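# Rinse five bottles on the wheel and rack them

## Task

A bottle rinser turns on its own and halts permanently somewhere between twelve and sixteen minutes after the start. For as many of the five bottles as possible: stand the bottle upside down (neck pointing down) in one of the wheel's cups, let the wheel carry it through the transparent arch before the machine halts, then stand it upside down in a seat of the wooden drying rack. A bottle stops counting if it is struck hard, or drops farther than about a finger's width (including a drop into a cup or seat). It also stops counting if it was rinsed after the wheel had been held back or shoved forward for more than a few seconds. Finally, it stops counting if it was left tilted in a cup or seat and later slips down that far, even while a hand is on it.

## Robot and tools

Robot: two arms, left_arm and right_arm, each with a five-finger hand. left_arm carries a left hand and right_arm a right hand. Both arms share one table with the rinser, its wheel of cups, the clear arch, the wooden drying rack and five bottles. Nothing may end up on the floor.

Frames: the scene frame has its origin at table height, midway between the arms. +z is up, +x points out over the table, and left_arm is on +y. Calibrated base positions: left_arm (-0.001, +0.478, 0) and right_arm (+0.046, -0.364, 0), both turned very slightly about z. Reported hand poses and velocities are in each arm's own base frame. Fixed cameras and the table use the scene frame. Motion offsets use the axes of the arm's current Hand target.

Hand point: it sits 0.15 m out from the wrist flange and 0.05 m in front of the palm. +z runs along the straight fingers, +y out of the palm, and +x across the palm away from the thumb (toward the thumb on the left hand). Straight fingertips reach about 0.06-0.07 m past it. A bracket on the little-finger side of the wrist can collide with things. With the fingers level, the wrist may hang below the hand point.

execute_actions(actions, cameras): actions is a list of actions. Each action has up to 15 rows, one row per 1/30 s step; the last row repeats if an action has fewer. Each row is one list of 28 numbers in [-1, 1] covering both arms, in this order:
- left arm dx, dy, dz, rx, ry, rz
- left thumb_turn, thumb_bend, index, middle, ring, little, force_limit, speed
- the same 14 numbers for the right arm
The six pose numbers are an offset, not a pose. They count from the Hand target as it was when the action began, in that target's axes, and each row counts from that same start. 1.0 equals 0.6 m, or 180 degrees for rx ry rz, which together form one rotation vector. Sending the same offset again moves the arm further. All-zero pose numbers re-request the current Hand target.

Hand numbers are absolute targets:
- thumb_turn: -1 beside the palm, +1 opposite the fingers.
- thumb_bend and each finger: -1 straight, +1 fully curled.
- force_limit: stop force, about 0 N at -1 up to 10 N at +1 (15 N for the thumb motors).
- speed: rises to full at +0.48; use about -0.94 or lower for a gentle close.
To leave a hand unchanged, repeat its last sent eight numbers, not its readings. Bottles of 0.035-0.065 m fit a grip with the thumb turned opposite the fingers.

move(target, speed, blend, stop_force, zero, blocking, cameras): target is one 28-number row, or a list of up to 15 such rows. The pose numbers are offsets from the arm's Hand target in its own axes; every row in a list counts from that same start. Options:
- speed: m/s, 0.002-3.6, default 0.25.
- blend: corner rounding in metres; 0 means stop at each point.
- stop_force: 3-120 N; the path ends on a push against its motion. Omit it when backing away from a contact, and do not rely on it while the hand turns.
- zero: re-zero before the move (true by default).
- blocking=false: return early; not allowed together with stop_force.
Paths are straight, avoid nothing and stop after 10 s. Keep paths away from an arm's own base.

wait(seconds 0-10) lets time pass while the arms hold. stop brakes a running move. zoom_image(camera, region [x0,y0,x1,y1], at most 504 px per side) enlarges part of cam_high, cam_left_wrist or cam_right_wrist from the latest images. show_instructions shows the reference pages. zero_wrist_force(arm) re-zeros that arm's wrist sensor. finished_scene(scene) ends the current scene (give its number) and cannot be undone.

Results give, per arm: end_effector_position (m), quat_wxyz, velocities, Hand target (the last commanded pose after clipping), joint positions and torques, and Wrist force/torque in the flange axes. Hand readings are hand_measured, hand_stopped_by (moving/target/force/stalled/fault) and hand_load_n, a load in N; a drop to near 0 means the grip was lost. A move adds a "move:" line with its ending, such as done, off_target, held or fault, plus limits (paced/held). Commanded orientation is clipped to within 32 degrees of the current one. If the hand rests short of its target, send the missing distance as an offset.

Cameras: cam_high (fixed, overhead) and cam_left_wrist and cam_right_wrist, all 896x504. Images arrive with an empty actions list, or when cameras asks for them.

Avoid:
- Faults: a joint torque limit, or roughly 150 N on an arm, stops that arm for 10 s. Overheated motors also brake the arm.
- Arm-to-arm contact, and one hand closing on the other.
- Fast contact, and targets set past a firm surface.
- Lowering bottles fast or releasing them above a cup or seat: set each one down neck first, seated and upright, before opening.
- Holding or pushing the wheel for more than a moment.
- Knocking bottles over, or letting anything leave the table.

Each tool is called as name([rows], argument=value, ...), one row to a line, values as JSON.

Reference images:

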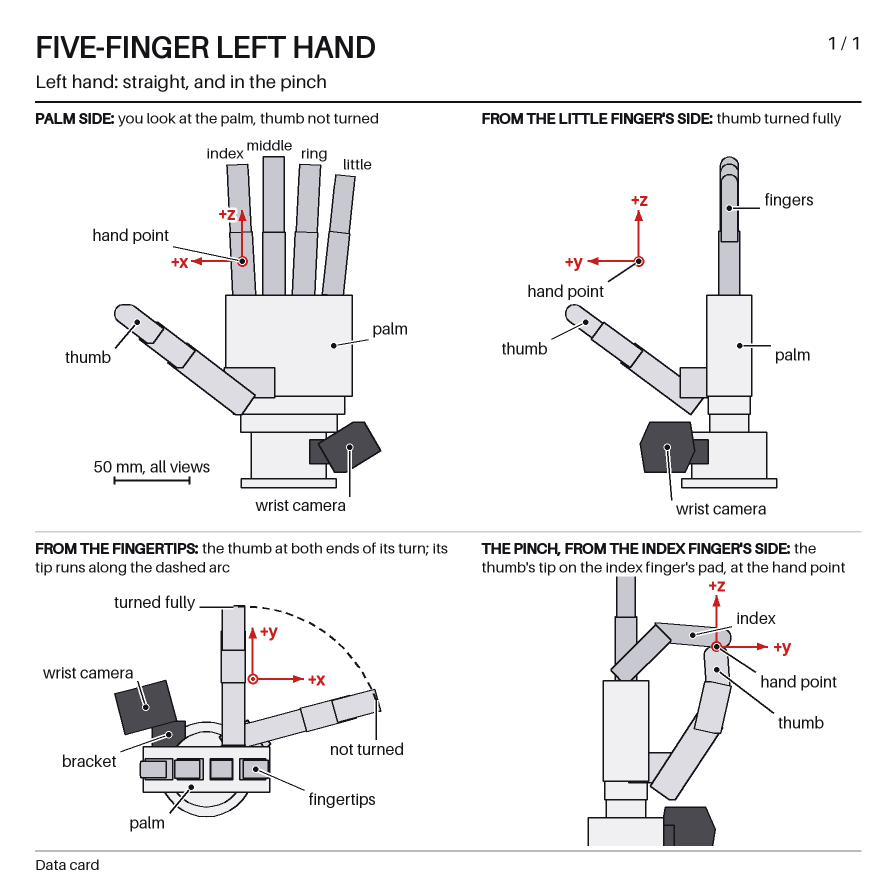

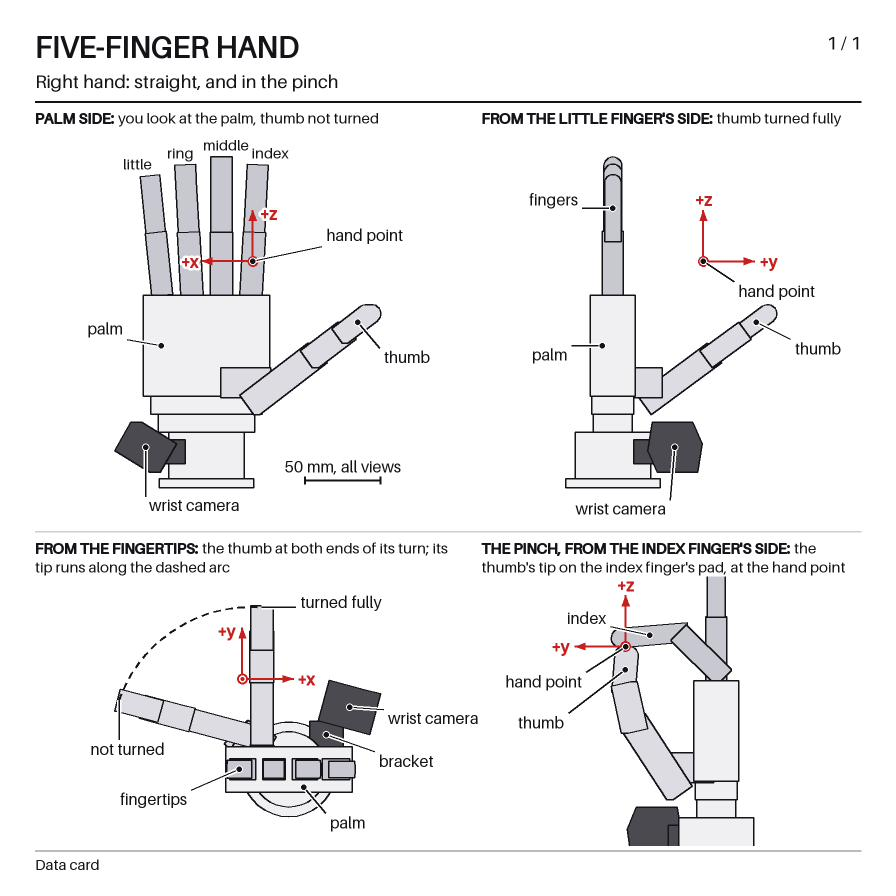

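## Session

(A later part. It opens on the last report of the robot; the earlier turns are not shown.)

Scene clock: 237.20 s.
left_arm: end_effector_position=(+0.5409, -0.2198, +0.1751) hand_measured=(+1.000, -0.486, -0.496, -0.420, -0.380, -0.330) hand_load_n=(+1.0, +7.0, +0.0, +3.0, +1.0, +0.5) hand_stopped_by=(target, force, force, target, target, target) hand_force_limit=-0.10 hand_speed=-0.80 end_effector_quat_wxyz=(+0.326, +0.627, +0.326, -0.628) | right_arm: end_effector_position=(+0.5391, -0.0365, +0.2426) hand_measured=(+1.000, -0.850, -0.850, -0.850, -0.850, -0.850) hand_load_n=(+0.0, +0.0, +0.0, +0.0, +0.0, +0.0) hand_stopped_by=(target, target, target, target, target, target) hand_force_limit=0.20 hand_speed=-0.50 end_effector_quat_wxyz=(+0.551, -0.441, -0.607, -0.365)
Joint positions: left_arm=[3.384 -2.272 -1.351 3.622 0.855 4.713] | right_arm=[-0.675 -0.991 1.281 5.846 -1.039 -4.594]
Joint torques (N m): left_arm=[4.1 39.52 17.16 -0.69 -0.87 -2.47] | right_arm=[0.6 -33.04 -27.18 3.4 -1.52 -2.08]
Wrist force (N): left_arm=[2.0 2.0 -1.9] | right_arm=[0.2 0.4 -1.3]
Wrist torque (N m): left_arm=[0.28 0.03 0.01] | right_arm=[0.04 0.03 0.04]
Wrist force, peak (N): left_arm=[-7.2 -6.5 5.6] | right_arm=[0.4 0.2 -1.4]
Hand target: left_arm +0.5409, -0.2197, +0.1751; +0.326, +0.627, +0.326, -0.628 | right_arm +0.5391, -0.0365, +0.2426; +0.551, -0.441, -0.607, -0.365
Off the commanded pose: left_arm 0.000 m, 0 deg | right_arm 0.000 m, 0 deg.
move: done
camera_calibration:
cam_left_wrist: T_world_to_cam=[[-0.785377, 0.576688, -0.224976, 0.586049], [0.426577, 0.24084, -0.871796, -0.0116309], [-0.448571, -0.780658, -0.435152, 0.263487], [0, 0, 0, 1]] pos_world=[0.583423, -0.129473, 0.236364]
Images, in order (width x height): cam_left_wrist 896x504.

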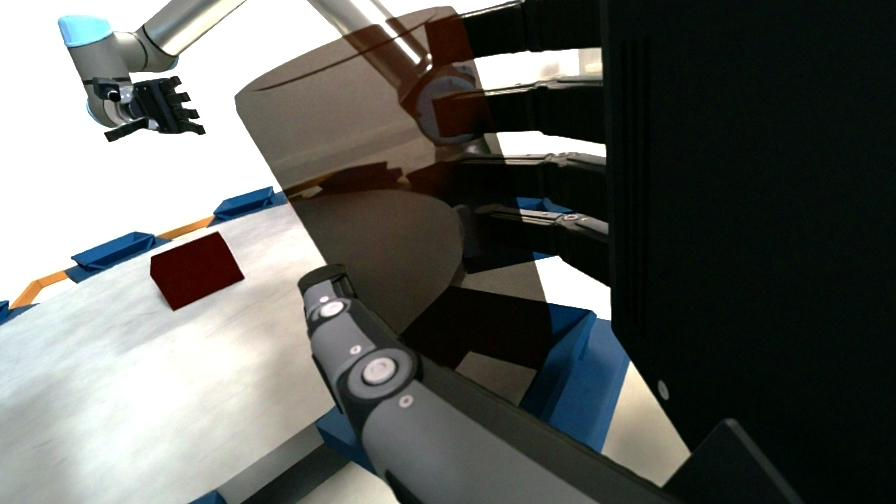

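move(target=[-0.08,0,0,0,0,0,1,0.35,-0.47,-0.42,-0.38,-0.33,-0.1,-0.8,0,0,0,0,0,0,1,-0.85,-0.85,-0.85,-0.85,-0.85,0.2,-0.5], speed=0.1, cameras=["cam_left_wrist","cam_high"])

Scene clock: 238.77 s.
left_arm: end_effector_position=(+0.5409, -0.2197, +0.2230) hand_measured=(+1.000, -0.486, -0.496, -0.420, -0.380, -0.330) hand_load_n=(+1.5, +8.0, +0.0, +0.5, +1.0, +3.0) hand_stopped_by=(target, force, force, target, target, target) hand_force_limit=-0.10 hand_speed=-0.80 end_effector_quat_wxyz=(+0.326, +0.627, +0.326, -0.628) | right_arm: end_effector_position=(+0.5391, -0.0365, +0.2426) hand_measured=(+1.000, -0.850, -0.850, -0.850, -0.850, -0.850) hand_load_n=(+0.0, +0.0, +0.0, +0.0, +0.0, +0.0) hand_stopped_by=(target, target, target, target, target, target) hand_force_limit=0.20 hand_speed=-0.50 end_effector_quat_wxyz=(+0.551, -0.441, -0.607, -0.365)
Joint positions: left_arm=[3.384 -2.223 -1.302 3.524 0.855 4.713] | right_arm=[-0.675 -0.991 1.281 5.846 -1.039 -4.594]
Joint torques (N m): left_arm=[9.42 53.32 25.16 -3.52 2.38 2.59] | right_arm=[1.93 -33.19 -27.7 3.18 -1.7 -1.91]
Wrist force (N): left_arm=[3.4 2.3 -2.1] | right_arm=[0.4 0.3 -1.1]
Wrist torque (N m): left_arm=[0.30 0.16 0.11] | right_arm=[0.02 0.01 0.04]
Wrist force, peak (N): left_arm=[3.8 2.3 -2.3] | right_arm=[0.2 0.3 -1.5]
Hand target: left_arm +0.5409, -0.2197, +0.2231; +0.326, +0.627, +0.326, -0.628 | right_arm +0.5391, -0.0365, +0.2426; +0.551, -0.441, -0.607, -0.365
Off the commanded pose: left_arm 0.000 m, 0 deg | right_arm 0.000 m, 0 deg.
move: done
camera_calibration:
cam_left_wrist: T_world_to_cam=[[-0.785513, 0.57657, -0.224803, 0.596783], [0.426409, 0.24101, -0.871831, 0.0302335], [-0.448492, -0.780692, -0.435172, 0.284363], [0, 0, 0, 1]] pos_world=[0.583423, -0.129374, 0.284264]
Images, in order (width x height): cam_high 896x504, cam_left_wrist 896x504.

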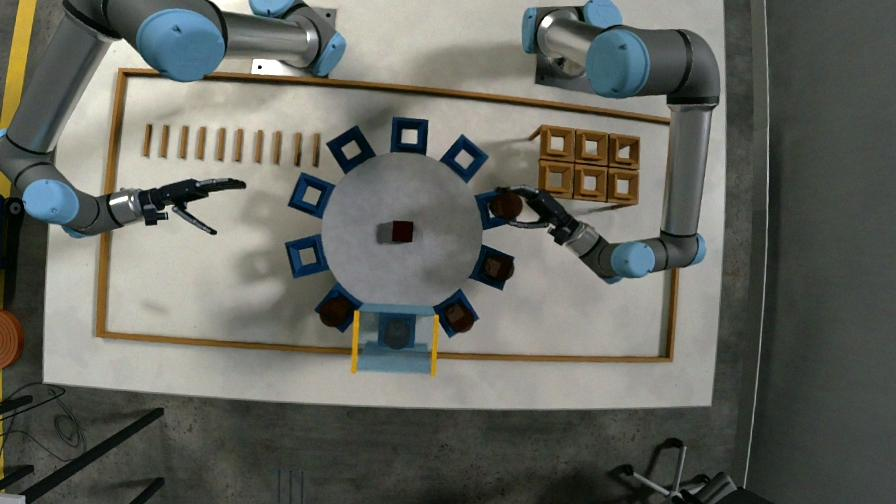

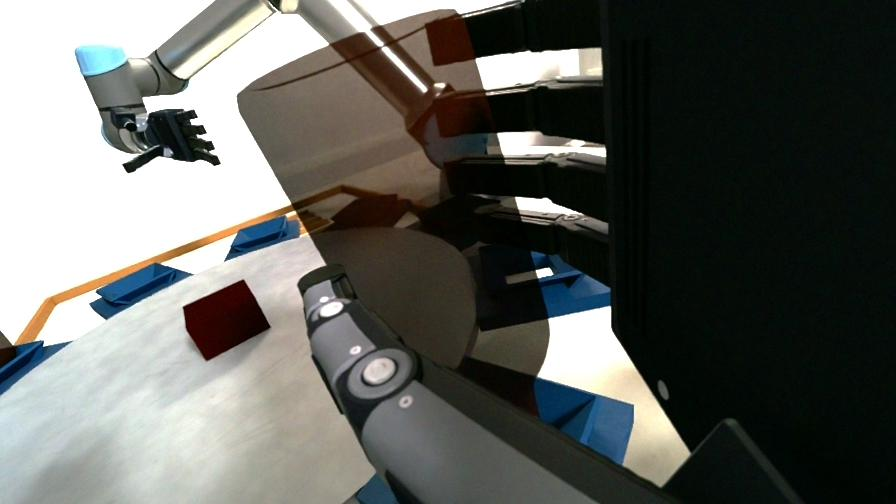

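move(target=[0,0,0,0,0,0,1,0.4,0.35,0.35,-0.38,-0.33,-0.1,-0.85,0,0,0,0,0,0,1,-0.85,-0.85,-0.85,-0.85,-0.85,0.2,-0.5])

move(target=[-0.395,0,0,0,0,0,1,0.4,0.35,0.35,-0.38,-0.33,-0.1,-0.85,0,0,0,0,0,0,1,-0.85,-0.85,-0.85,-0.85,-0.85,0.2,-0.5], speed=0.15, cameras=["cam_left_wrist","cam_high"])

Scene clock: 239.57 s.
left_arm: end_effector_position=(+0.5409, -0.2197, +0.2232) hand_measured=(+1.000, -0.488, -0.444, -0.408, -0.380, -0.330) hand_load_n=(+0.0, +11.5, +5.5, +2.0, +0.5, +1.0) hand_stopped_by=(target, force, force, force, target, target) hand_force_limit=-0.10 hand_speed=-0.85 end_effector_quat_wxyz=(+0.326, +0.627, +0.326, -0.628) | right_arm: end_effector_position=(+0.5391, -0.0365, +0.2426) hand_measured=(+1.000, -0.850, -0.850, -0.850, -0.850, -0.850) hand_load_n=(+0.5, +0.0, +0.0, +0.0, +0.0, +0.0) hand_stopped_by=(target, target, target, target, target, target) hand_force_limit=0.20 hand_speed=-0.50 end_effector_quat_wxyz=(+0.551, -0.441, -0.607, -0.365)
Joint positions: left_arm=[3.384 -2.223 -1.302 3.524 0.855 4.713] | right_arm=[-0.675 -0.991 1.281 5.846 -1.039 -4.594]
Joint torques (N m): left_arm=[2.04 52.27 25.36 -1.75 1.94 3.07] | right_arm=[2.88 -32.6 -26.46 3.14 -1.33 -1.99]
Wrist force (N): left_arm=[1.9 1.1 -1.0] | right_arm=[0.1 0.5 -0.9]
Wrist torque (N m): left_arm=[0.27 -0.02 -0.06] | right_arm=[0.03 0.04 0.03]
Wrist force, peak (N): left_arm=[3.7 2.4 -2.4] | right_arm=[0.4 0.3 -1.4]
Hand target: left_arm +0.5409, -0.2197, +0.2231; +0.326, +0.627, +0.326, -0.628 | right_arm +0.5391, -0.0365, +0.2426; +0.551, -0.441, -0.607, -0.365
Off the commanded pose: left_arm 0.000 m, 0 deg | right_arm 0.000 m, 0 deg.
move: done

Scene clock: 241.87 s.
left_arm: end_effector_position=(+0.5410, -0.2195, +0.4601) hand_measured=(+1.000, -0.488, -0.444, -0.408, -0.380, -0.330) hand_load_n=(+3.0, +10.5, +3.5, +1.5, +0.0, +3.0) hand_stopped_by=(target, force, force, force, target, target) hand_force_limit=-0.10 hand_speed=-0.85 end_effector_quat_wxyz=(+0.326, +0.627, +0.326, -0.628) | right_arm: end_effector_position=(+0.5391, -0.0365, +0.2426) hand_measured=(+1.000, -0.850, -0.850, -0.850, -0.850, -0.850) hand_load_n=(+0.0, +0.0, +0.0, +0.0, +0.0, -0.5) hand_stopped_by=(target, target, target, target, target, target) hand_force_limit=0.20 hand_speed=-0.50 end_effector_quat_wxyz=(+0.551, -0.441, -0.607, -0.365)
Joint positions: left_arm=[3.384 -2.162 -0.787 2.948 0.855 4.713] | right_arm=[-0.675 -0.991 1.281 5.846 -1.039 -4.594]
Joint torques (N m): left_arm=[-10 38.55 26.04 -2.99 2.33 3.06] | right_arm=[3.7 -31.91 -26.53 3.21 -1.43 -2.2]
Wrist force (N): left_arm=[1.7 1.1 -0.8] | right_arm=[0.1 0.4 -0.8]
Wrist torque (N m): left_arm=[0.26 0.01 -0.18] | right_arm=[0.02 0.04 0.03]
Wrist force, peak (N): left_arm=[3.7 2.5 -2.2] | right_arm=[-0.1 0.6 -1.3]
Hand target: left_arm +0.5410, -0.2195, +0.4601; +0.326, +0.627, +0.326, -0.628 | right_arm +0.5391, -0.0365, +0.2426; +0.551, -0.441, -0.607, -0.365
Off the commanded pose: left_arm 0.000 m, 0 deg | right_arm 0.000 m, 0 deg.
move: done
camera_calibration:
cam_left_wrist: T_world_to_cam=[[-0.785419, 0.576664, -0.224889, 0.64997], [0.426498, 0.240898, -0.871819, 0.236824], [-0.448571, -0.780658, -0.435152, 0.387739], [0, 0, 0, 1]] pos_world=[0.583423, -0.129173, 0.521364]
Images, in order (width x height): cam_high 896x504, cam_left_wrist 896x504.

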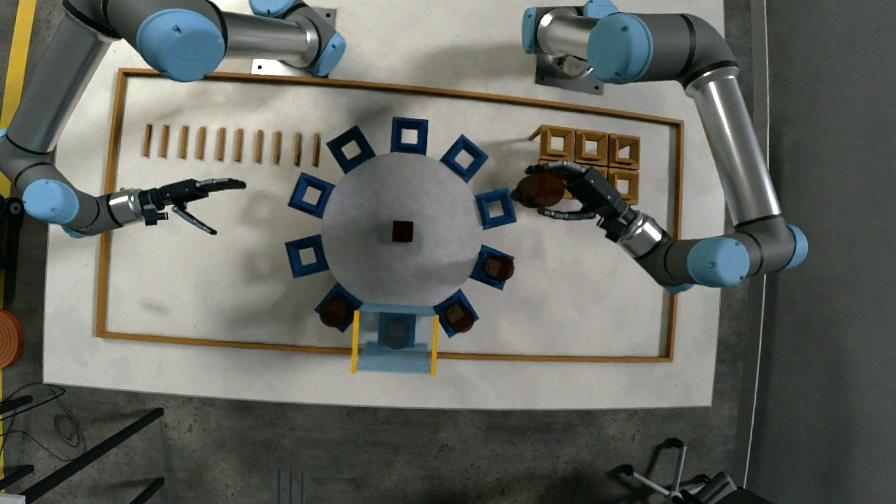

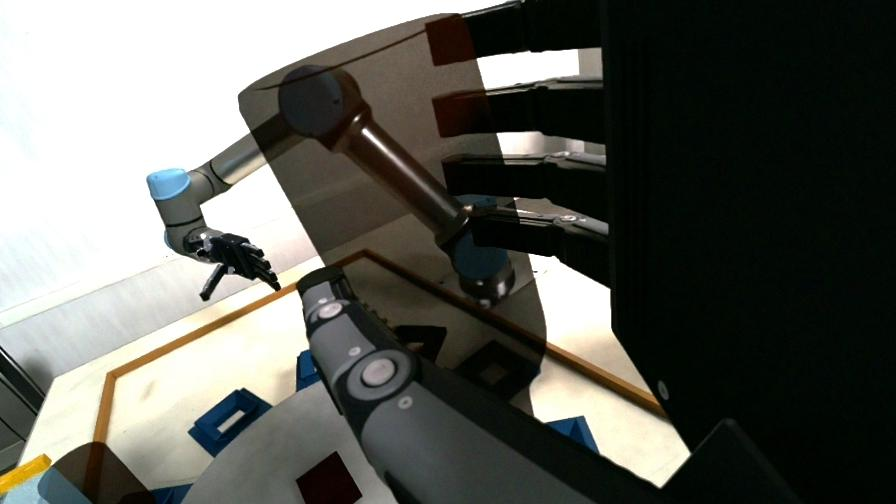

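zoom_image(camera="cam_left_wrist", region=[200, 0, 620, 440])

Scaled by 1.145 from the camera's 896x504 image, which has a finer 1280x720 frame.

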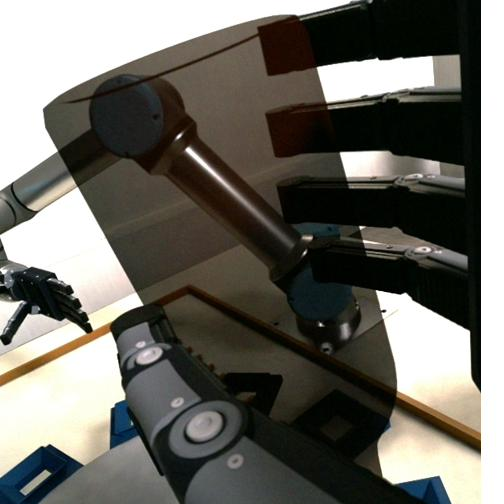

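zoom_image(camera="cam_high", region=[470, 130, 650, 260])

Scaled by 2.800 from the camera's 896x504 image, which has a finer 1280x720 frame.

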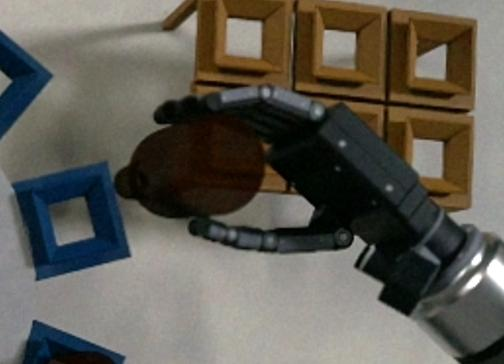

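move(target=[0,-0.3032,-0.1265,-0.1941,0.0197,0.0412,1,0.4,0.35,0.35,-0.38,-0.33,-0.1,-0.85,0,0,0,0,0,0,1,-0.85,-0.85,-0.85,-0.85,-0.85,0.2,-0.5], speed=0.2, cameras=["cam_left_wrist","cam_high"])

zoom_image(camera="cam_high", region=[500, 80, 680, 210])

Scene clock: 246.97 s.
left_arm: end_effector_position=(+0.4358, -0.0529, +0.4600) hand_measured=(+1.000, -0.488, -0.444, -0.408, -0.380, -0.330) hand_load_n=(+2.5, +10.5, +3.5, +1.5, +0.0, +3.5) hand_stopped_by=(target, force, force, force, target, target) hand_force_limit=-0.10 hand_speed=-0.85 end_effector_quat_wxyz=(+0.528, +0.539, +0.468, -0.460) | right_arm: end_effector_position=(+0.5391, -0.0365, +0.2426) hand_measured=(+1.000, -0.850, -0.850, -0.850, -0.850, -0.850) hand_load_n=(+0.5, +0.0, +0.0, -0.5, +0.0, +0.0) hand_stopped_by=(target, target, target, target, target, target) hand_force_limit=0.20 hand_speed=-0.50 end_effector_quat_wxyz=(+0.551, -0.441, -0.607, -0.365)
Joint positions: left_arm=[3.951 -1.581 -1.563 3.17 0.81 4.834] | right_arm=[-0.675 -0.991 1.281 5.846 -1.039 -4.594]
Joint torques (N m): left_arm=[11.11 26.02 14.27 -2.82 2.56 3.25] | right_arm=[2.67 -33.11 -26.63 3.11 -1.54 -1.86]
Wrist force (N): left_arm=[1.8 1.1 -0.8] | right_arm=[0.0 0.4 -1.3]
Wrist torque (N m): left_arm=[0.32 -0.01 -0.18] | right_arm=[0.04 0.07 0.02]
Wrist force, peak (N): left_arm=[2.0 1.9 -0.9] | right_arm=[0.1 0.2 -1.5]
Hand target: left_arm +0.4357, -0.0528, +0.4600; +0.529, +0.539, +0.468, -0.460 | right_arm +0.5391, -0.0365, +0.2426; +0.551, -0.441, -0.607, -0.365
Off the commanded pose: left_arm 0.000 m, 0 deg | right_arm 0.000 m, 0 deg.
move: done
camera_calibration:
cam_left_wrist: T_world_to_cam=[[-0.933467, 0.0277299, -0.35759, 0.567885], [0.329751, 0.45853, -0.825236, 0.273723], [0.141082, -0.888246, -0.437167, 0.208906], [0, 0, 0, 1]] pos_world=[0.410368, 0.0443018, 0.520283]
Images, in order (width x height): cam_high 896x504, cam_left_wrist 896x504.

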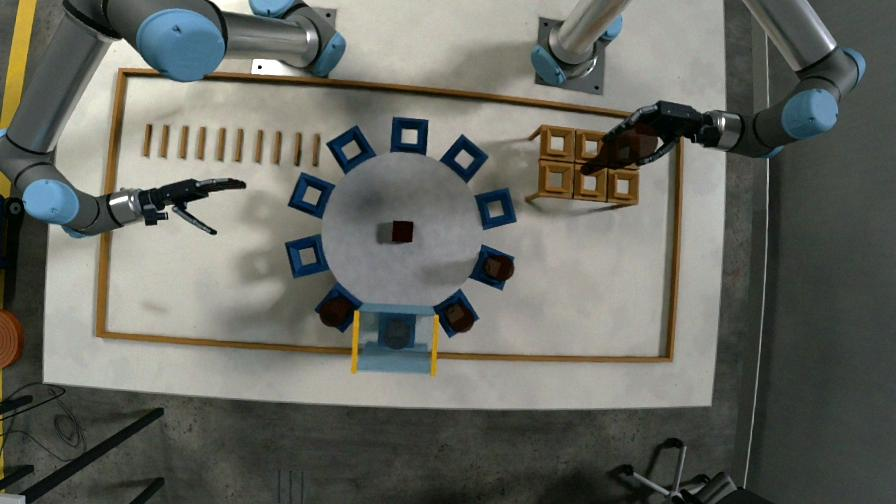

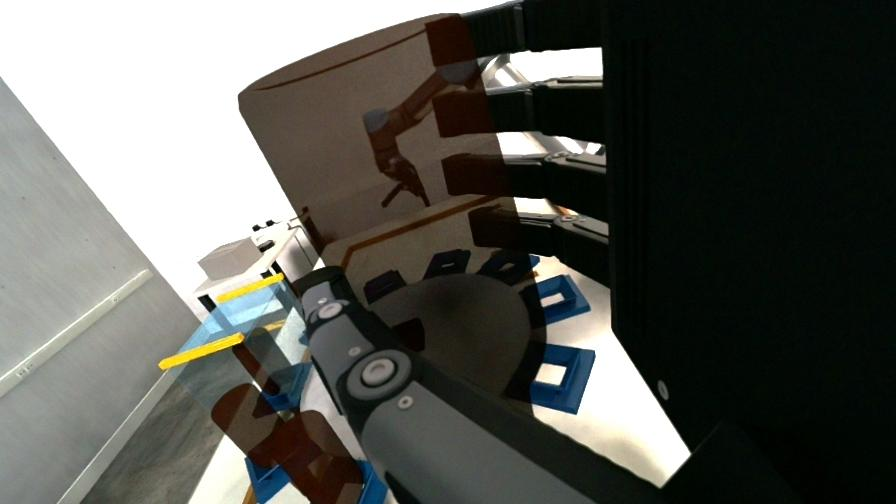

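Scaled by 2.800 from the camera's 896x504 image, which has a finer 1280x720 frame.

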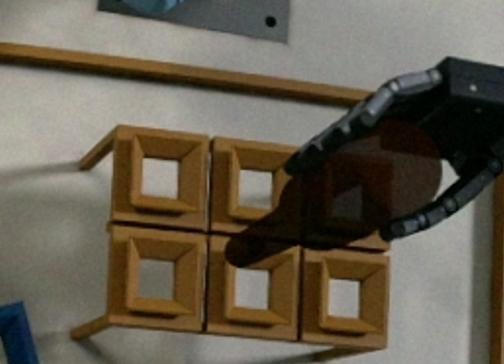

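zoom_image(camera="cam_high", region=[570, 100, 670, 190])

Scaled by 5.040 from the camera's 896x504 image, which has a finer 1280x720 frame.

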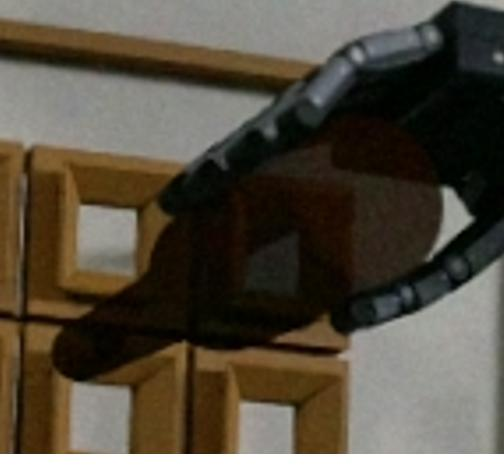

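move(target=[0.2399,-0.0344,0.0036,0,0,0,1,0.4,0.35,0.35,-0.38,-0.33,-0.1,-0.85,0,0,0,0,0,0,1,-0.85,-0.85,-0.85,-0.85,-0.85,0.2,-0.5], speed=0.15, stop_force=5, cameras=["cam_left_wrist","cam_high"])

zoom_image(camera="cam_high", region=[530, 100, 670, 220])

Scene clock: 250.47 s.
left_arm: end_effector_position=(+0.4353, -0.0522, +0.3146) hand_measured=(+1.000, -0.488, -0.444, -0.408, -0.380, -0.330) hand_load_n=(+3.0, +10.5, +3.5, +2.0, +0.0, +3.0) hand_stopped_by=(target, force, force, force, target, target) hand_force_limit=-0.10 hand_speed=-0.85 end_effector_quat_wxyz=(+0.529, +0.539, +0.468, -0.460) | right_arm: end_effector_position=(+0.5391, -0.0365, +0.2426) hand_measured=(+1.000, -0.850, -0.850, -0.850, -0.850, -0.850) hand_load_n=(+0.0, +0.0, +0.0, +0.0, +0.0, +0.0) hand_stopped_by=(target, target, target, target, target, target) hand_force_limit=0.20 hand_speed=-0.50 end_effector_quat_wxyz=(+0.551, -0.441, -0.607, -0.365)
Joint positions: left_arm=[3.953 -1.647 -1.874 3.547 0.812 4.834] | right_arm=[-0.675 -0.991 1.281 5.846 -1.039 -4.594]
Joint torques (N m): left_arm=[10.79 15.18 10.2 0.14 -3.1 -2.51] | right_arm=[2.27 -32.82 -25.29 3.08 -1.56 -1.99]
Wrist force (N): left_arm=[1.6 1.0 -1.0] | right_arm=[0.2 0.1 -0.9]
Wrist torque (N m): left_arm=[0.30 0.02 -0.09] | right_arm=[-0.03 0.03 0.02]
Wrist force, peak (N): left_arm=[2.5 0.7 -1.0] | right_arm=[0.0 0.5 -1.4]
Hand target: left_arm +0.4353, -0.0522, +0.3146; +0.529, +0.539, +0.468, -0.460 | right_arm +0.5391, -0.0365, +0.2426; +0.551, -0.441, -0.607, -0.365
Off the commanded pose: left_arm 0.000 m, 0 deg | right_arm 0.000 m, 0 deg.
move: done
camera_calibration:
cam_left_wrist: T_world_to_cam=[[-0.933472, 0.02752, -0.357592, 0.515384], [0.329651, 0.458592, -0.825242, 0.153581], [0.141278, -0.888221, -0.437155, 0.145815], [0, 0, 0, 1]] pos_world=[0.409868, 0.0449016, 0.374783]
Images, in order (width x height): cam_high 896x504, cam_left_wrist 896x504.

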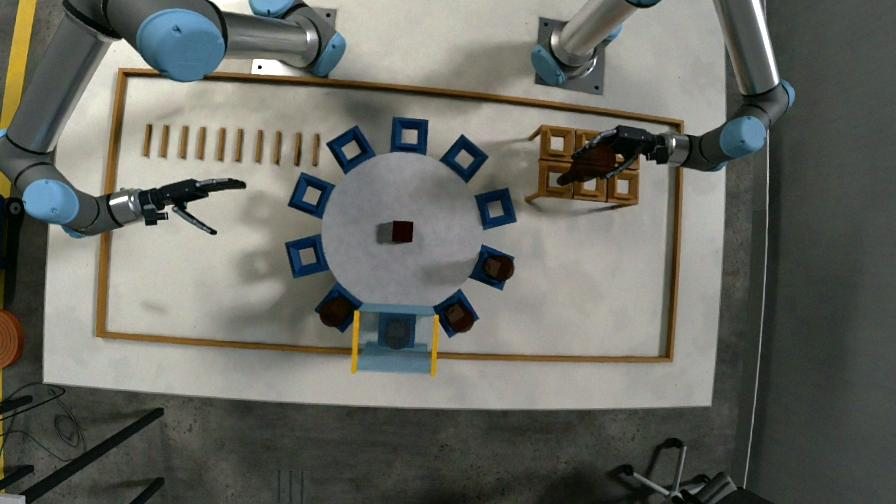

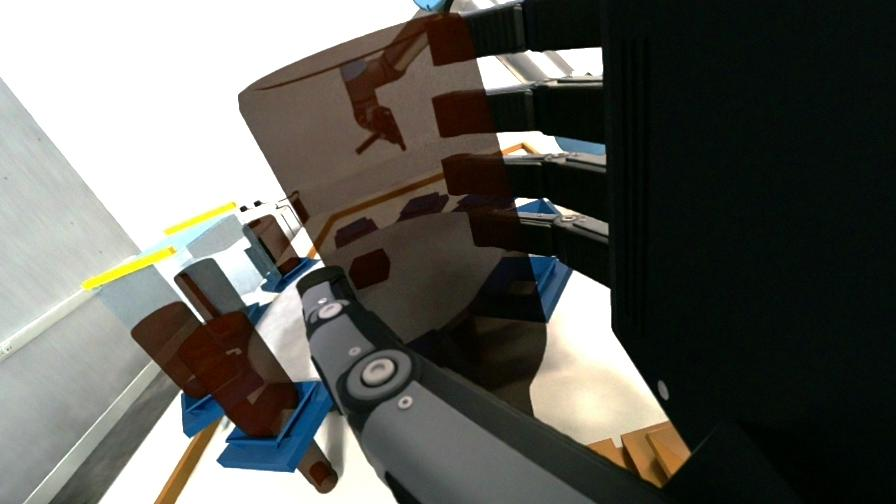

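Scaled by 3.600 from the camera's 896x504 image, which has a finer 1280x720 frame.

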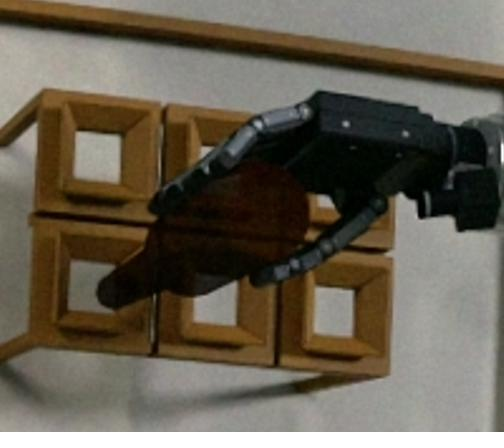

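zoom_image(camera="cam_left_wrist", region=[220, 0, 420, 300])

zoom_image(camera="cam_left_wrist", region=[420, 0, 620, 440])

zoom_image(camera="cam_high", region=[540, 120, 630, 210])

Scaled by 1.680 from the camera's 896x504 image, which has a finer 1280x720 frame.

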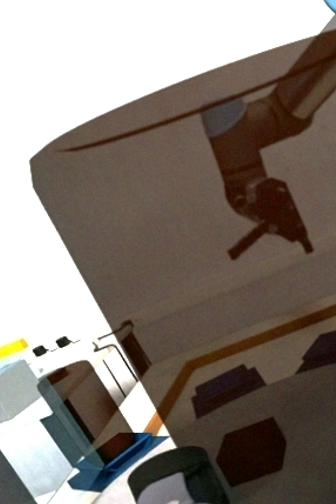

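Scaled by 1.145 from the camera's 896x504 image, which has a finer 1280x720 frame.

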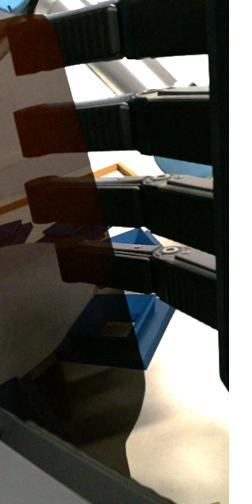

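Scaled by 5.600 from the camera's 896x504 image, which has a finer 1280x720 frame.

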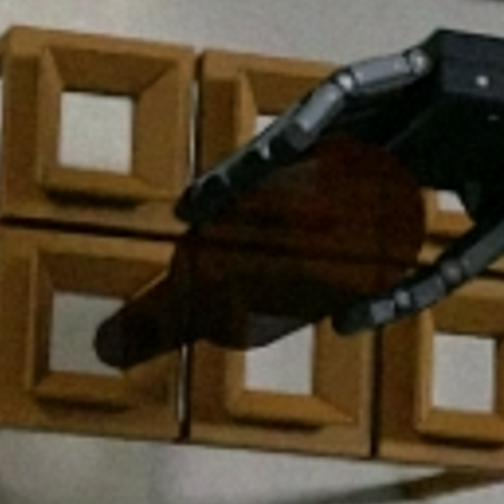

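zoom_image(camera="cam_high", region=[460, 180, 540, 300])

Scaled by 4.200 from the camera's 896x504 image, which has a finer 1280x720 frame.

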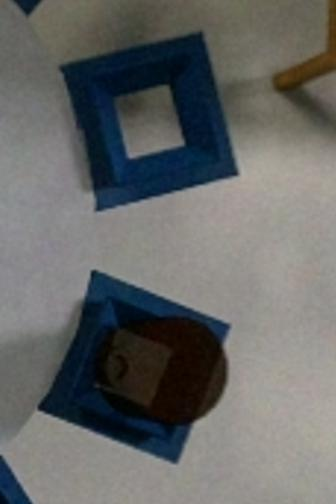

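move(target=[0.2216,-0.0413,0.0043,0,0,0,1,0.4,0.35,0.35,-0.38,-0.33,-0.1,-0.85,0,0,0,0,0,0,1,-0.85,-0.85,-0.85,-0.85,-0.85,0.2,-0.5], speed=0.05, stop_force=4, cameras=["cam_left_wrist","cam_high"])

zoom_image(camera="cam_high", region=[540, 120, 630, 210])

Scene clock: 258.50 s.
left_arm: end_effector_position=(+0.4294, -0.0523, +0.1842) hand_measured=(+1.000, -0.488, -0.444, -0.408, -0.380, -0.330) hand_load_n=(+1.5, +10.5, +4.5, +2.0, +0.0, +2.0) hand_stopped_by=(target, force, force, force, target, target) hand_force_limit=-0.10 hand_speed=-0.85 end_effector_quat_wxyz=(+0.529, +0.539, +0.468, -0.460) | right_arm: end_effector_position=(+0.5391, -0.0365, +0.2426) hand_measured=(+1.000, -0.850, -0.850, -0.850, -0.850, -0.850) hand_load_n=(+0.0, +0.0, +0.0, +0.0, +0.0, +0.0) hand_stopped_by=(target, target, target, target, target, target) hand_force_limit=0.20 hand_speed=-0.50 end_effector_quat_wxyz=(+0.551, -0.441, -0.607, -0.365)
Joint positions: left_arm=[3.963 -1.812 -2.07 3.908 0.822 4.835] | right_arm=[-0.675 -0.991 1.281 5.846 -1.039 -4.594]
Joint torques (N m): left_arm=[-10.58 31.98 22.44 -3.03 -3.12 -2.55] | right_arm=[2.64 -35.01 -26.89 2.85 -1.7 -1.71]
Wrist force (N): left_arm=[1.8 1.0 -1.0] | right_arm=[0.1 0.3 -1.0]
Wrist torque (N m): left_arm=[0.30 0.00 -0.15] | right_arm=[0.01 0.04 0.02]
Wrist force, peak (N): left_arm=[-5.7 1.2 3.1] | right_arm=[0.3 0.1 -1.6]
Hand target: left_arm +0.4294, -0.0523, +0.1842; +0.529, +0.539, +0.468, -0.460 (not the last commanded pose) | right_arm +0.5391, -0.0365, +0.2426; +0.551, -0.441, -0.607, -0.365
Off the commanded pose: left_arm 0.005 m, 0 deg | right_arm 0.000 m, 0 deg.
move: contact (left_arm)
camera_calibration:
cam_left_wrist: T_world_to_cam=[[-0.933491, 0.0275539, -0.357541, 0.46324], [0.329644, 0.458449, -0.825324, 0.0479441], [0.141174, -0.888293, -0.437041, 0.0896619], [0, 0, 0, 1]] pos_world=[0.403968, 0.0449021, 0.244383]
Images, in order (width x height): cam_high 896x504, cam_left_wrist 896x504.

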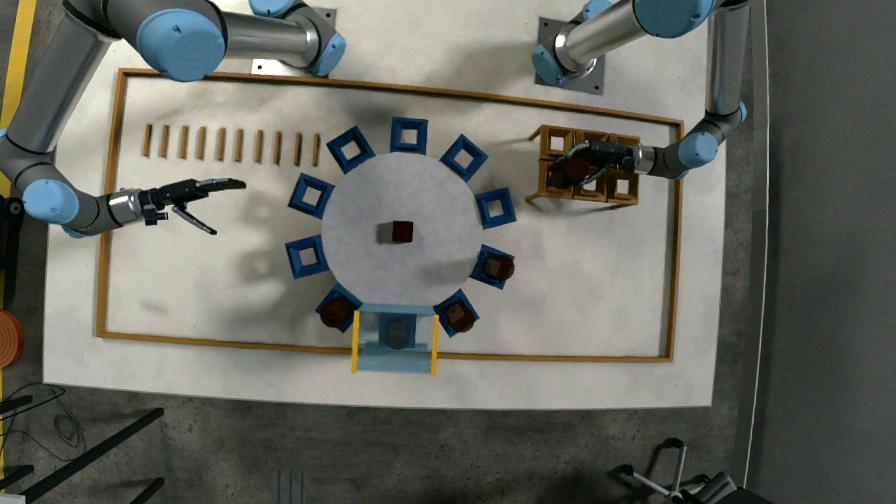

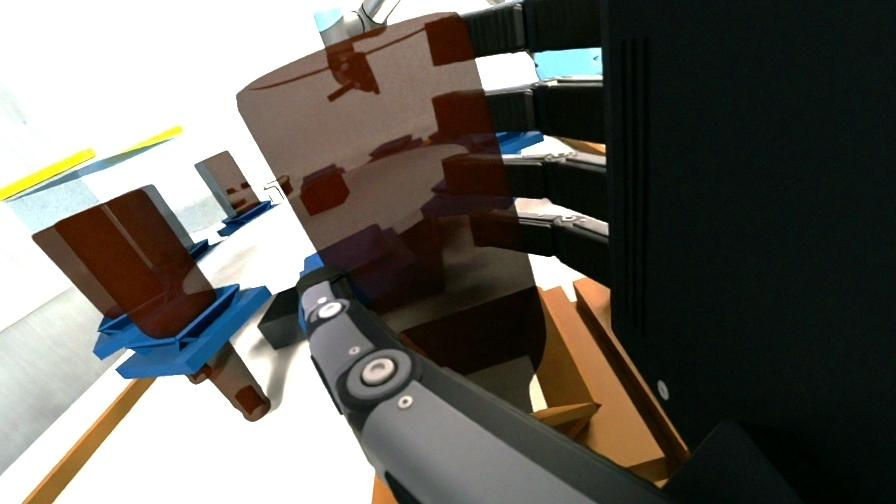

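Scaled by 5.600 from the camera's 896x504 image, which has a finer 1280x720 frame.

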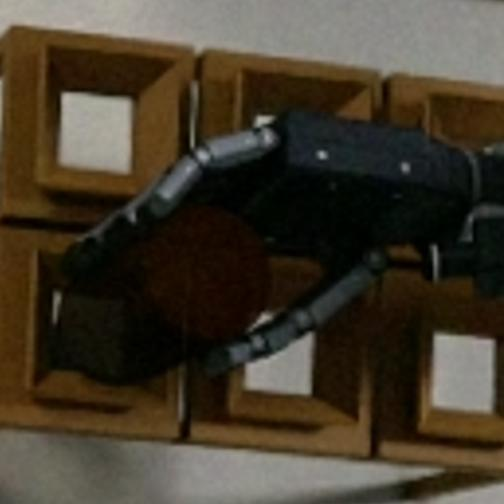

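move(target=[-0.005,0.0007,0.0066,0,0,0,1,0.4,0.35,0.35,-0.38,-0.33,-0.1,-0.85,0,0,0,0,0,0,1,-0.85,-0.85,-0.85,-0.85,-0.85,0.2,-0.5], speed=0.05)

move(target=[0.0280,-0.0039,0.0005,0,0,0,1,0.4,0.35,0.35,-0.38,-0.33,-0.1,-0.85,0,0,0,0,0,0,1,-0.85,-0.85,-0.85,-0.85,-0.85,0.2,-0.5], speed=0.03, stop_force=4, cameras=["cam_left_wrist"])

Scene clock: 259.93 s.
left_arm: end_effector_position=(+0.4294, -0.0562, +0.1870) hand_measured=(+1.000, -0.488, -0.444, -0.408, -0.380, -0.330) hand_load_n=(+1.0, +10.5, +4.5, +2.0, +0.0, +2.0) hand_stopped_by=(target, force, force, force, target, target) hand_force_limit=-0.10 hand_speed=-0.85 end_effector_quat_wxyz=(+0.529, +0.539, +0.468, -0.460) | right_arm: end_effector_position=(+0.5391, -0.0365, +0.2426) hand_measured=(+1.000, -0.850, -0.850, -0.850, -0.850, -0.850) hand_load_n=(+0.5, +0.0, +0.0, +0.0, +0.5, +0.0) hand_stopped_by=(target, target, target, target, target, target) hand_force_limit=0.20 hand_speed=-0.50 end_effector_quat_wxyz=(+0.551, -0.441, -0.607, -0.365)
Joint positions: left_arm=[3.957 -1.803 -2.072 3.901 0.815 4.834] | right_arm=[-0.675 -0.991 1.281 5.846 -1.039 -4.594]
Joint torques (N m): left_arm=[-9.72 32.39 7.29 -2.83 -3.06 -2.63] | right_arm=[2.56 -32.42 -25.7 3.04 -1.35 -1.77]
Wrist force (N): left_arm=[1.6 0.9 -0.9] | right_arm=[0.1 0.4 -1.3]
Wrist torque (N m): left_arm=[0.28 0.01 -0.09] | right_arm=[0.04 0.05 0.02]
Wrist force, peak (N): left_arm=[2.1 1.1 -0.8] | right_arm=[0.1 0.6 -1.3]
Hand target: left_arm +0.4294, -0.0563, +0.1871; +0.529, +0.539, +0.468, -0.460 | right_arm +0.5391, -0.0365, +0.2426; +0.551, -0.441, -0.607, -0.365
Off the commanded pose: left_arm 0.000 m, 0 deg | right_arm 0.000 m, 0 deg.
move: done

Scene clock: 261.43 s.
left_arm: end_effector_position=(+0.4294, -0.0563, +0.1760) hand_measured=(+1.000, -0.488, -0.444, -0.408, -0.380, -0.330) hand_load_n=(+1.5, +11.0, +4.5, +1.5, +0.0, +2.5) hand_stopped_by=(target, force, force, force, target, target) hand_force_limit=-0.10 hand_speed=-0.85 end_effector_quat_wxyz=(+0.529, +0.539, +0.468, -0.460) | right_arm: end_effector_position=(+0.5391, -0.0365, +0.2426) hand_measured=(+1.000, -0.850, -0.850, -0.850, -0.850, -0.850) hand_load_n=(+0.0, +0.0, +0.0, +0.0, +0.0, +0.0) hand_stopped_by=(target, target, target, target, target, target) hand_force_limit=0.20 hand_speed=-0.50 end_effector_quat_wxyz=(+0.551, -0.441, -0.607, -0.365)
Joint positions: left_arm=[3.956 -1.823 -2.083 3.932 0.815 4.834] | right_arm=[-0.675 -0.991 1.281 5.846 -1.039 -4.594]
Joint torques (N m): left_arm=[-9.59 30.15 21.75 -2.79 1.29 -2.41] | right_arm=[4.12 -34.62 -26.03 3.23 -1.37 -1.62]
Wrist force (N): left_arm=[0.6 1.0 -0.9] | right_arm=[0.1 0.2 -1.1]
Wrist torque (N m): left_arm=[0.29 0.03 -0.10] | right_arm=[0.01 0.06 0.01]
Wrist force, peak (N): left_arm=[-2.7 2.5 -6.0] | right_arm=[0.4 0.3 -1.5]
Hand target: left_arm +0.4294, -0.0563, +0.1760; +0.529, +0.539, +0.468, -0.460 (not the last commanded pose) | right_arm +0.5391, -0.0365, +0.2426; +0.551, -0.441, -0.607, -0.365
Off the commanded pose: left_arm 0.006 m, 0 deg | right_arm 0.000 m, 0 deg.
move: contact (left_arm)
camera_calibration:
cam_left_wrist: T_world_to_cam=[[-0.933522, 0.0275112, -0.357464, 0.460417], [0.329556, 0.458452, -0.825357, 0.0430993], [0.141173, -0.888293, -0.437041, 0.0824364], [0, 0, 0, 1]] pos_world=[0.403968, 0.0408021, 0.236183]
Images, in order (width x height): cam_left_wrist 896x504.

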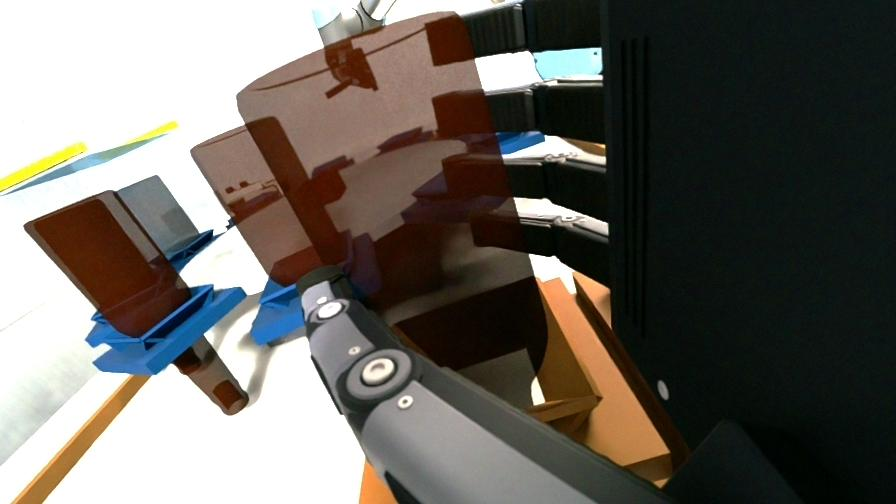

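move(target=[0.0133,-0.0019,-0.0031,0,0,0,1,0.4,0.35,0.35,-0.38,-0.33,-0.1,-0.85,0,0,0,0,0,0,1,-0.85,-0.85,-0.85,-0.85,-0.85,0.2,-0.5], speed=0.03, stop_force=5, cameras=["cam_high"])

zoom_image(camera="cam_high", region=[540, 120, 630, 210])

Scene clock: 262.93 s.
left_arm: end_effector_position=(+0.4295, -0.0560, +0.1747) hand_measured=(+1.000, -0.488, -0.444, -0.408, -0.380, -0.330) hand_load_n=(-1.5, +11.5, +2.5, +1.0, +0.0, +3.0) hand_stopped_by=(target, force, force, force, target, target) hand_force_limit=-0.10 hand_speed=-0.85 end_effector_quat_wxyz=(+0.528, +0.539, +0.468, -0.460) | right_arm: end_effector_position=(+0.5391, -0.0365, +0.2426) hand_measured=(+1.000, -0.850, -0.850, -0.850, -0.850, -0.850) hand_load_n=(+0.0, +0.0, +0.0, +0.0, +0.0, +0.0) hand_stopped_by=(target, target, target, target, target, target) hand_force_limit=0.20 hand_speed=-0.50 end_effector_quat_wxyz=(+0.551, -0.441, -0.607, -0.365)
Joint positions: left_arm=[3.957 -1.826 -2.084 3.936 0.816 4.834] | right_arm=[-0.675 -0.991 1.281 5.846 -1.039 -4.594]
Joint torques (N m): left_arm=[-12 29.47 20.01 -2.77 -2.22 -1.67] | right_arm=[3.36 -31.98 -26.34 3.25 -1.36 -1.68]
Wrist force (N): left_arm=[-2.0 3.0 -4.6] | right_arm=[0.1 0.5 -1.3]
Wrist torque (N m): left_arm=[0.33 0.07 -0.07] | right_arm=[0.06 0.07 0.03]
Wrist force, peak (N): left_arm=[-10.1 3.5 -4.2] | right_arm=[0.2 0.5 -1.5]
Hand target: left_arm +0.4295, -0.0560, +0.1747; +0.528, +0.539, +0.468, -0.460 (not the last commanded pose) | right_arm +0.5391, -0.0365, +0.2426; +0.551, -0.441, -0.607, -0.365
Off the commanded pose: left_arm 0.007 m, 0 deg | right_arm 0.000 m, 0 deg.
move: contact (left_arm)
Images, in order (width x height): cam_high 896x504.

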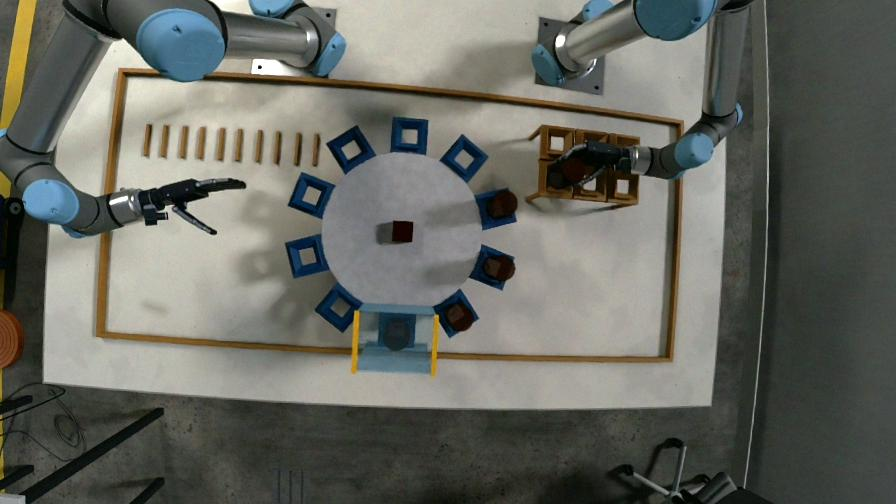

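Scaled by 5.600 from the camera's 896x504 image, which has a finer 1280x720 frame.

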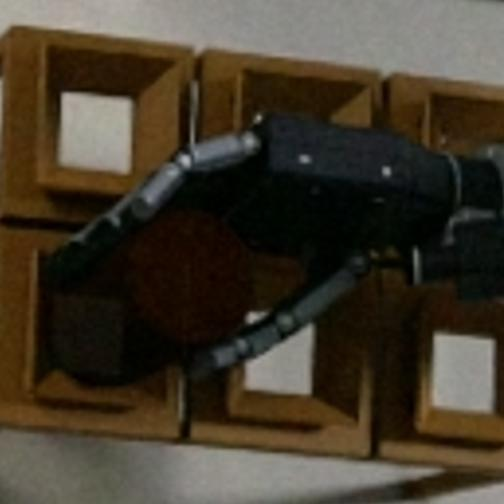

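move(target=[0,0,0,0,0,0,1,-0.9,-0.9,-0.9,-0.9,-0.9,0.2,-0.75,0,0,0,0,0,0,1,-0.85,-0.85,-0.85,-0.85,-0.85,0.2,-0.5], cameras=["cam_high"])

zoom_image(camera="cam_high", region=[540, 120, 630, 210])

Scene clock: 264.70 s.
left_arm: end_effector_position=(+0.4295, -0.0560, +0.1747) hand_measured=(+1.000, -0.900, -0.900, -0.900, -0.900, -0.900) hand_load_n=(+0.0, +0.0, +0.0, +0.0, +0.0, +0.0) hand_stopped_by=(target, target, target, target, target, target) hand_force_limit=0.20 hand_speed=-0.75 end_effector_quat_wxyz=(+0.528, +0.539, +0.468, -0.460) | right_arm: end_effector_position=(+0.5391, -0.0365, +0.2426) hand_measured=(+1.000, -0.850, -0.850, -0.850, -0.850, -0.850) hand_load_n=(+0.0, +0.0, +0.0, +0.0, +0.0, +0.0) hand_stopped_by=(target, target, target, target, target, target) hand_force_limit=0.20 hand_speed=-0.50 end_effector_quat_wxyz=(+0.551, -0.441, -0.607, -0.365)
Joint positions: left_arm=[3.957 -1.826 -2.084 3.936 0.816 4.834] | right_arm=[-0.675 -0.991 1.281 5.846 -1.039 -4.594]
Joint torques (N m): left_arm=[-2.25 29.4 14.91 0.28 1.26 -1.17] | right_arm=[1.9 -33.22 -26.9 3.26 -1.25 -1.49]
Wrist force (N): left_arm=[-0.1 1.3 -1.0] | right_arm=[0.1 0.3 -1.0]
Wrist torque (N m): left_arm=[0.29 -0.04 -0.09] | right_arm=[0.01 0.03 0.03]
Wrist force, peak (N): left_arm=[-2.1 4.0 -4.3] | right_arm=[0.3 0.7 -1.3]
Hand target: left_arm +0.4295, -0.0560, +0.1747; +0.528, +0.539, +0.468, -0.460 | right_arm +0.5391, -0.0365, +0.2426; +0.551, -0.441, -0.607, -0.365
Off the commanded pose: left_arm 0.000 m, 0 deg | right_arm 0.000 m, 0 deg.
move: done
Images, in order (width x height): cam_high 896x504.

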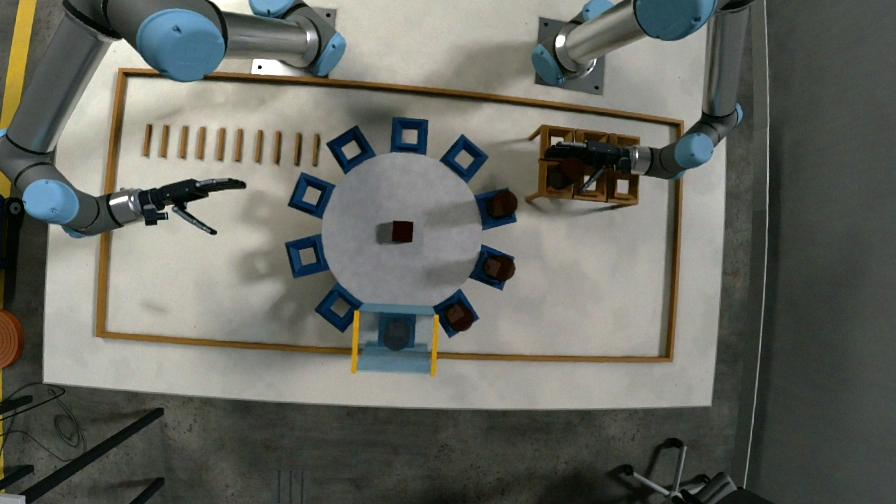

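Scaled by 5.600 from the camera's 896x504 image, which has a finer 1280x720 frame.

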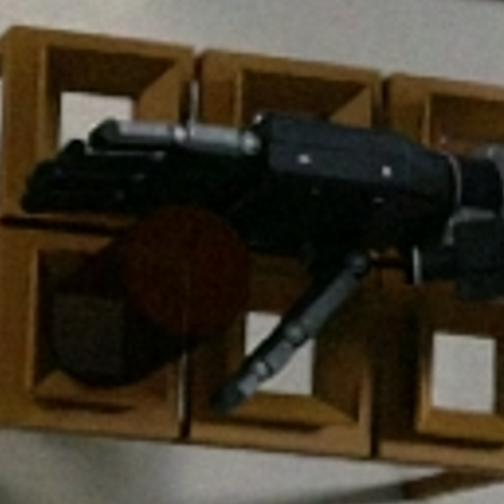

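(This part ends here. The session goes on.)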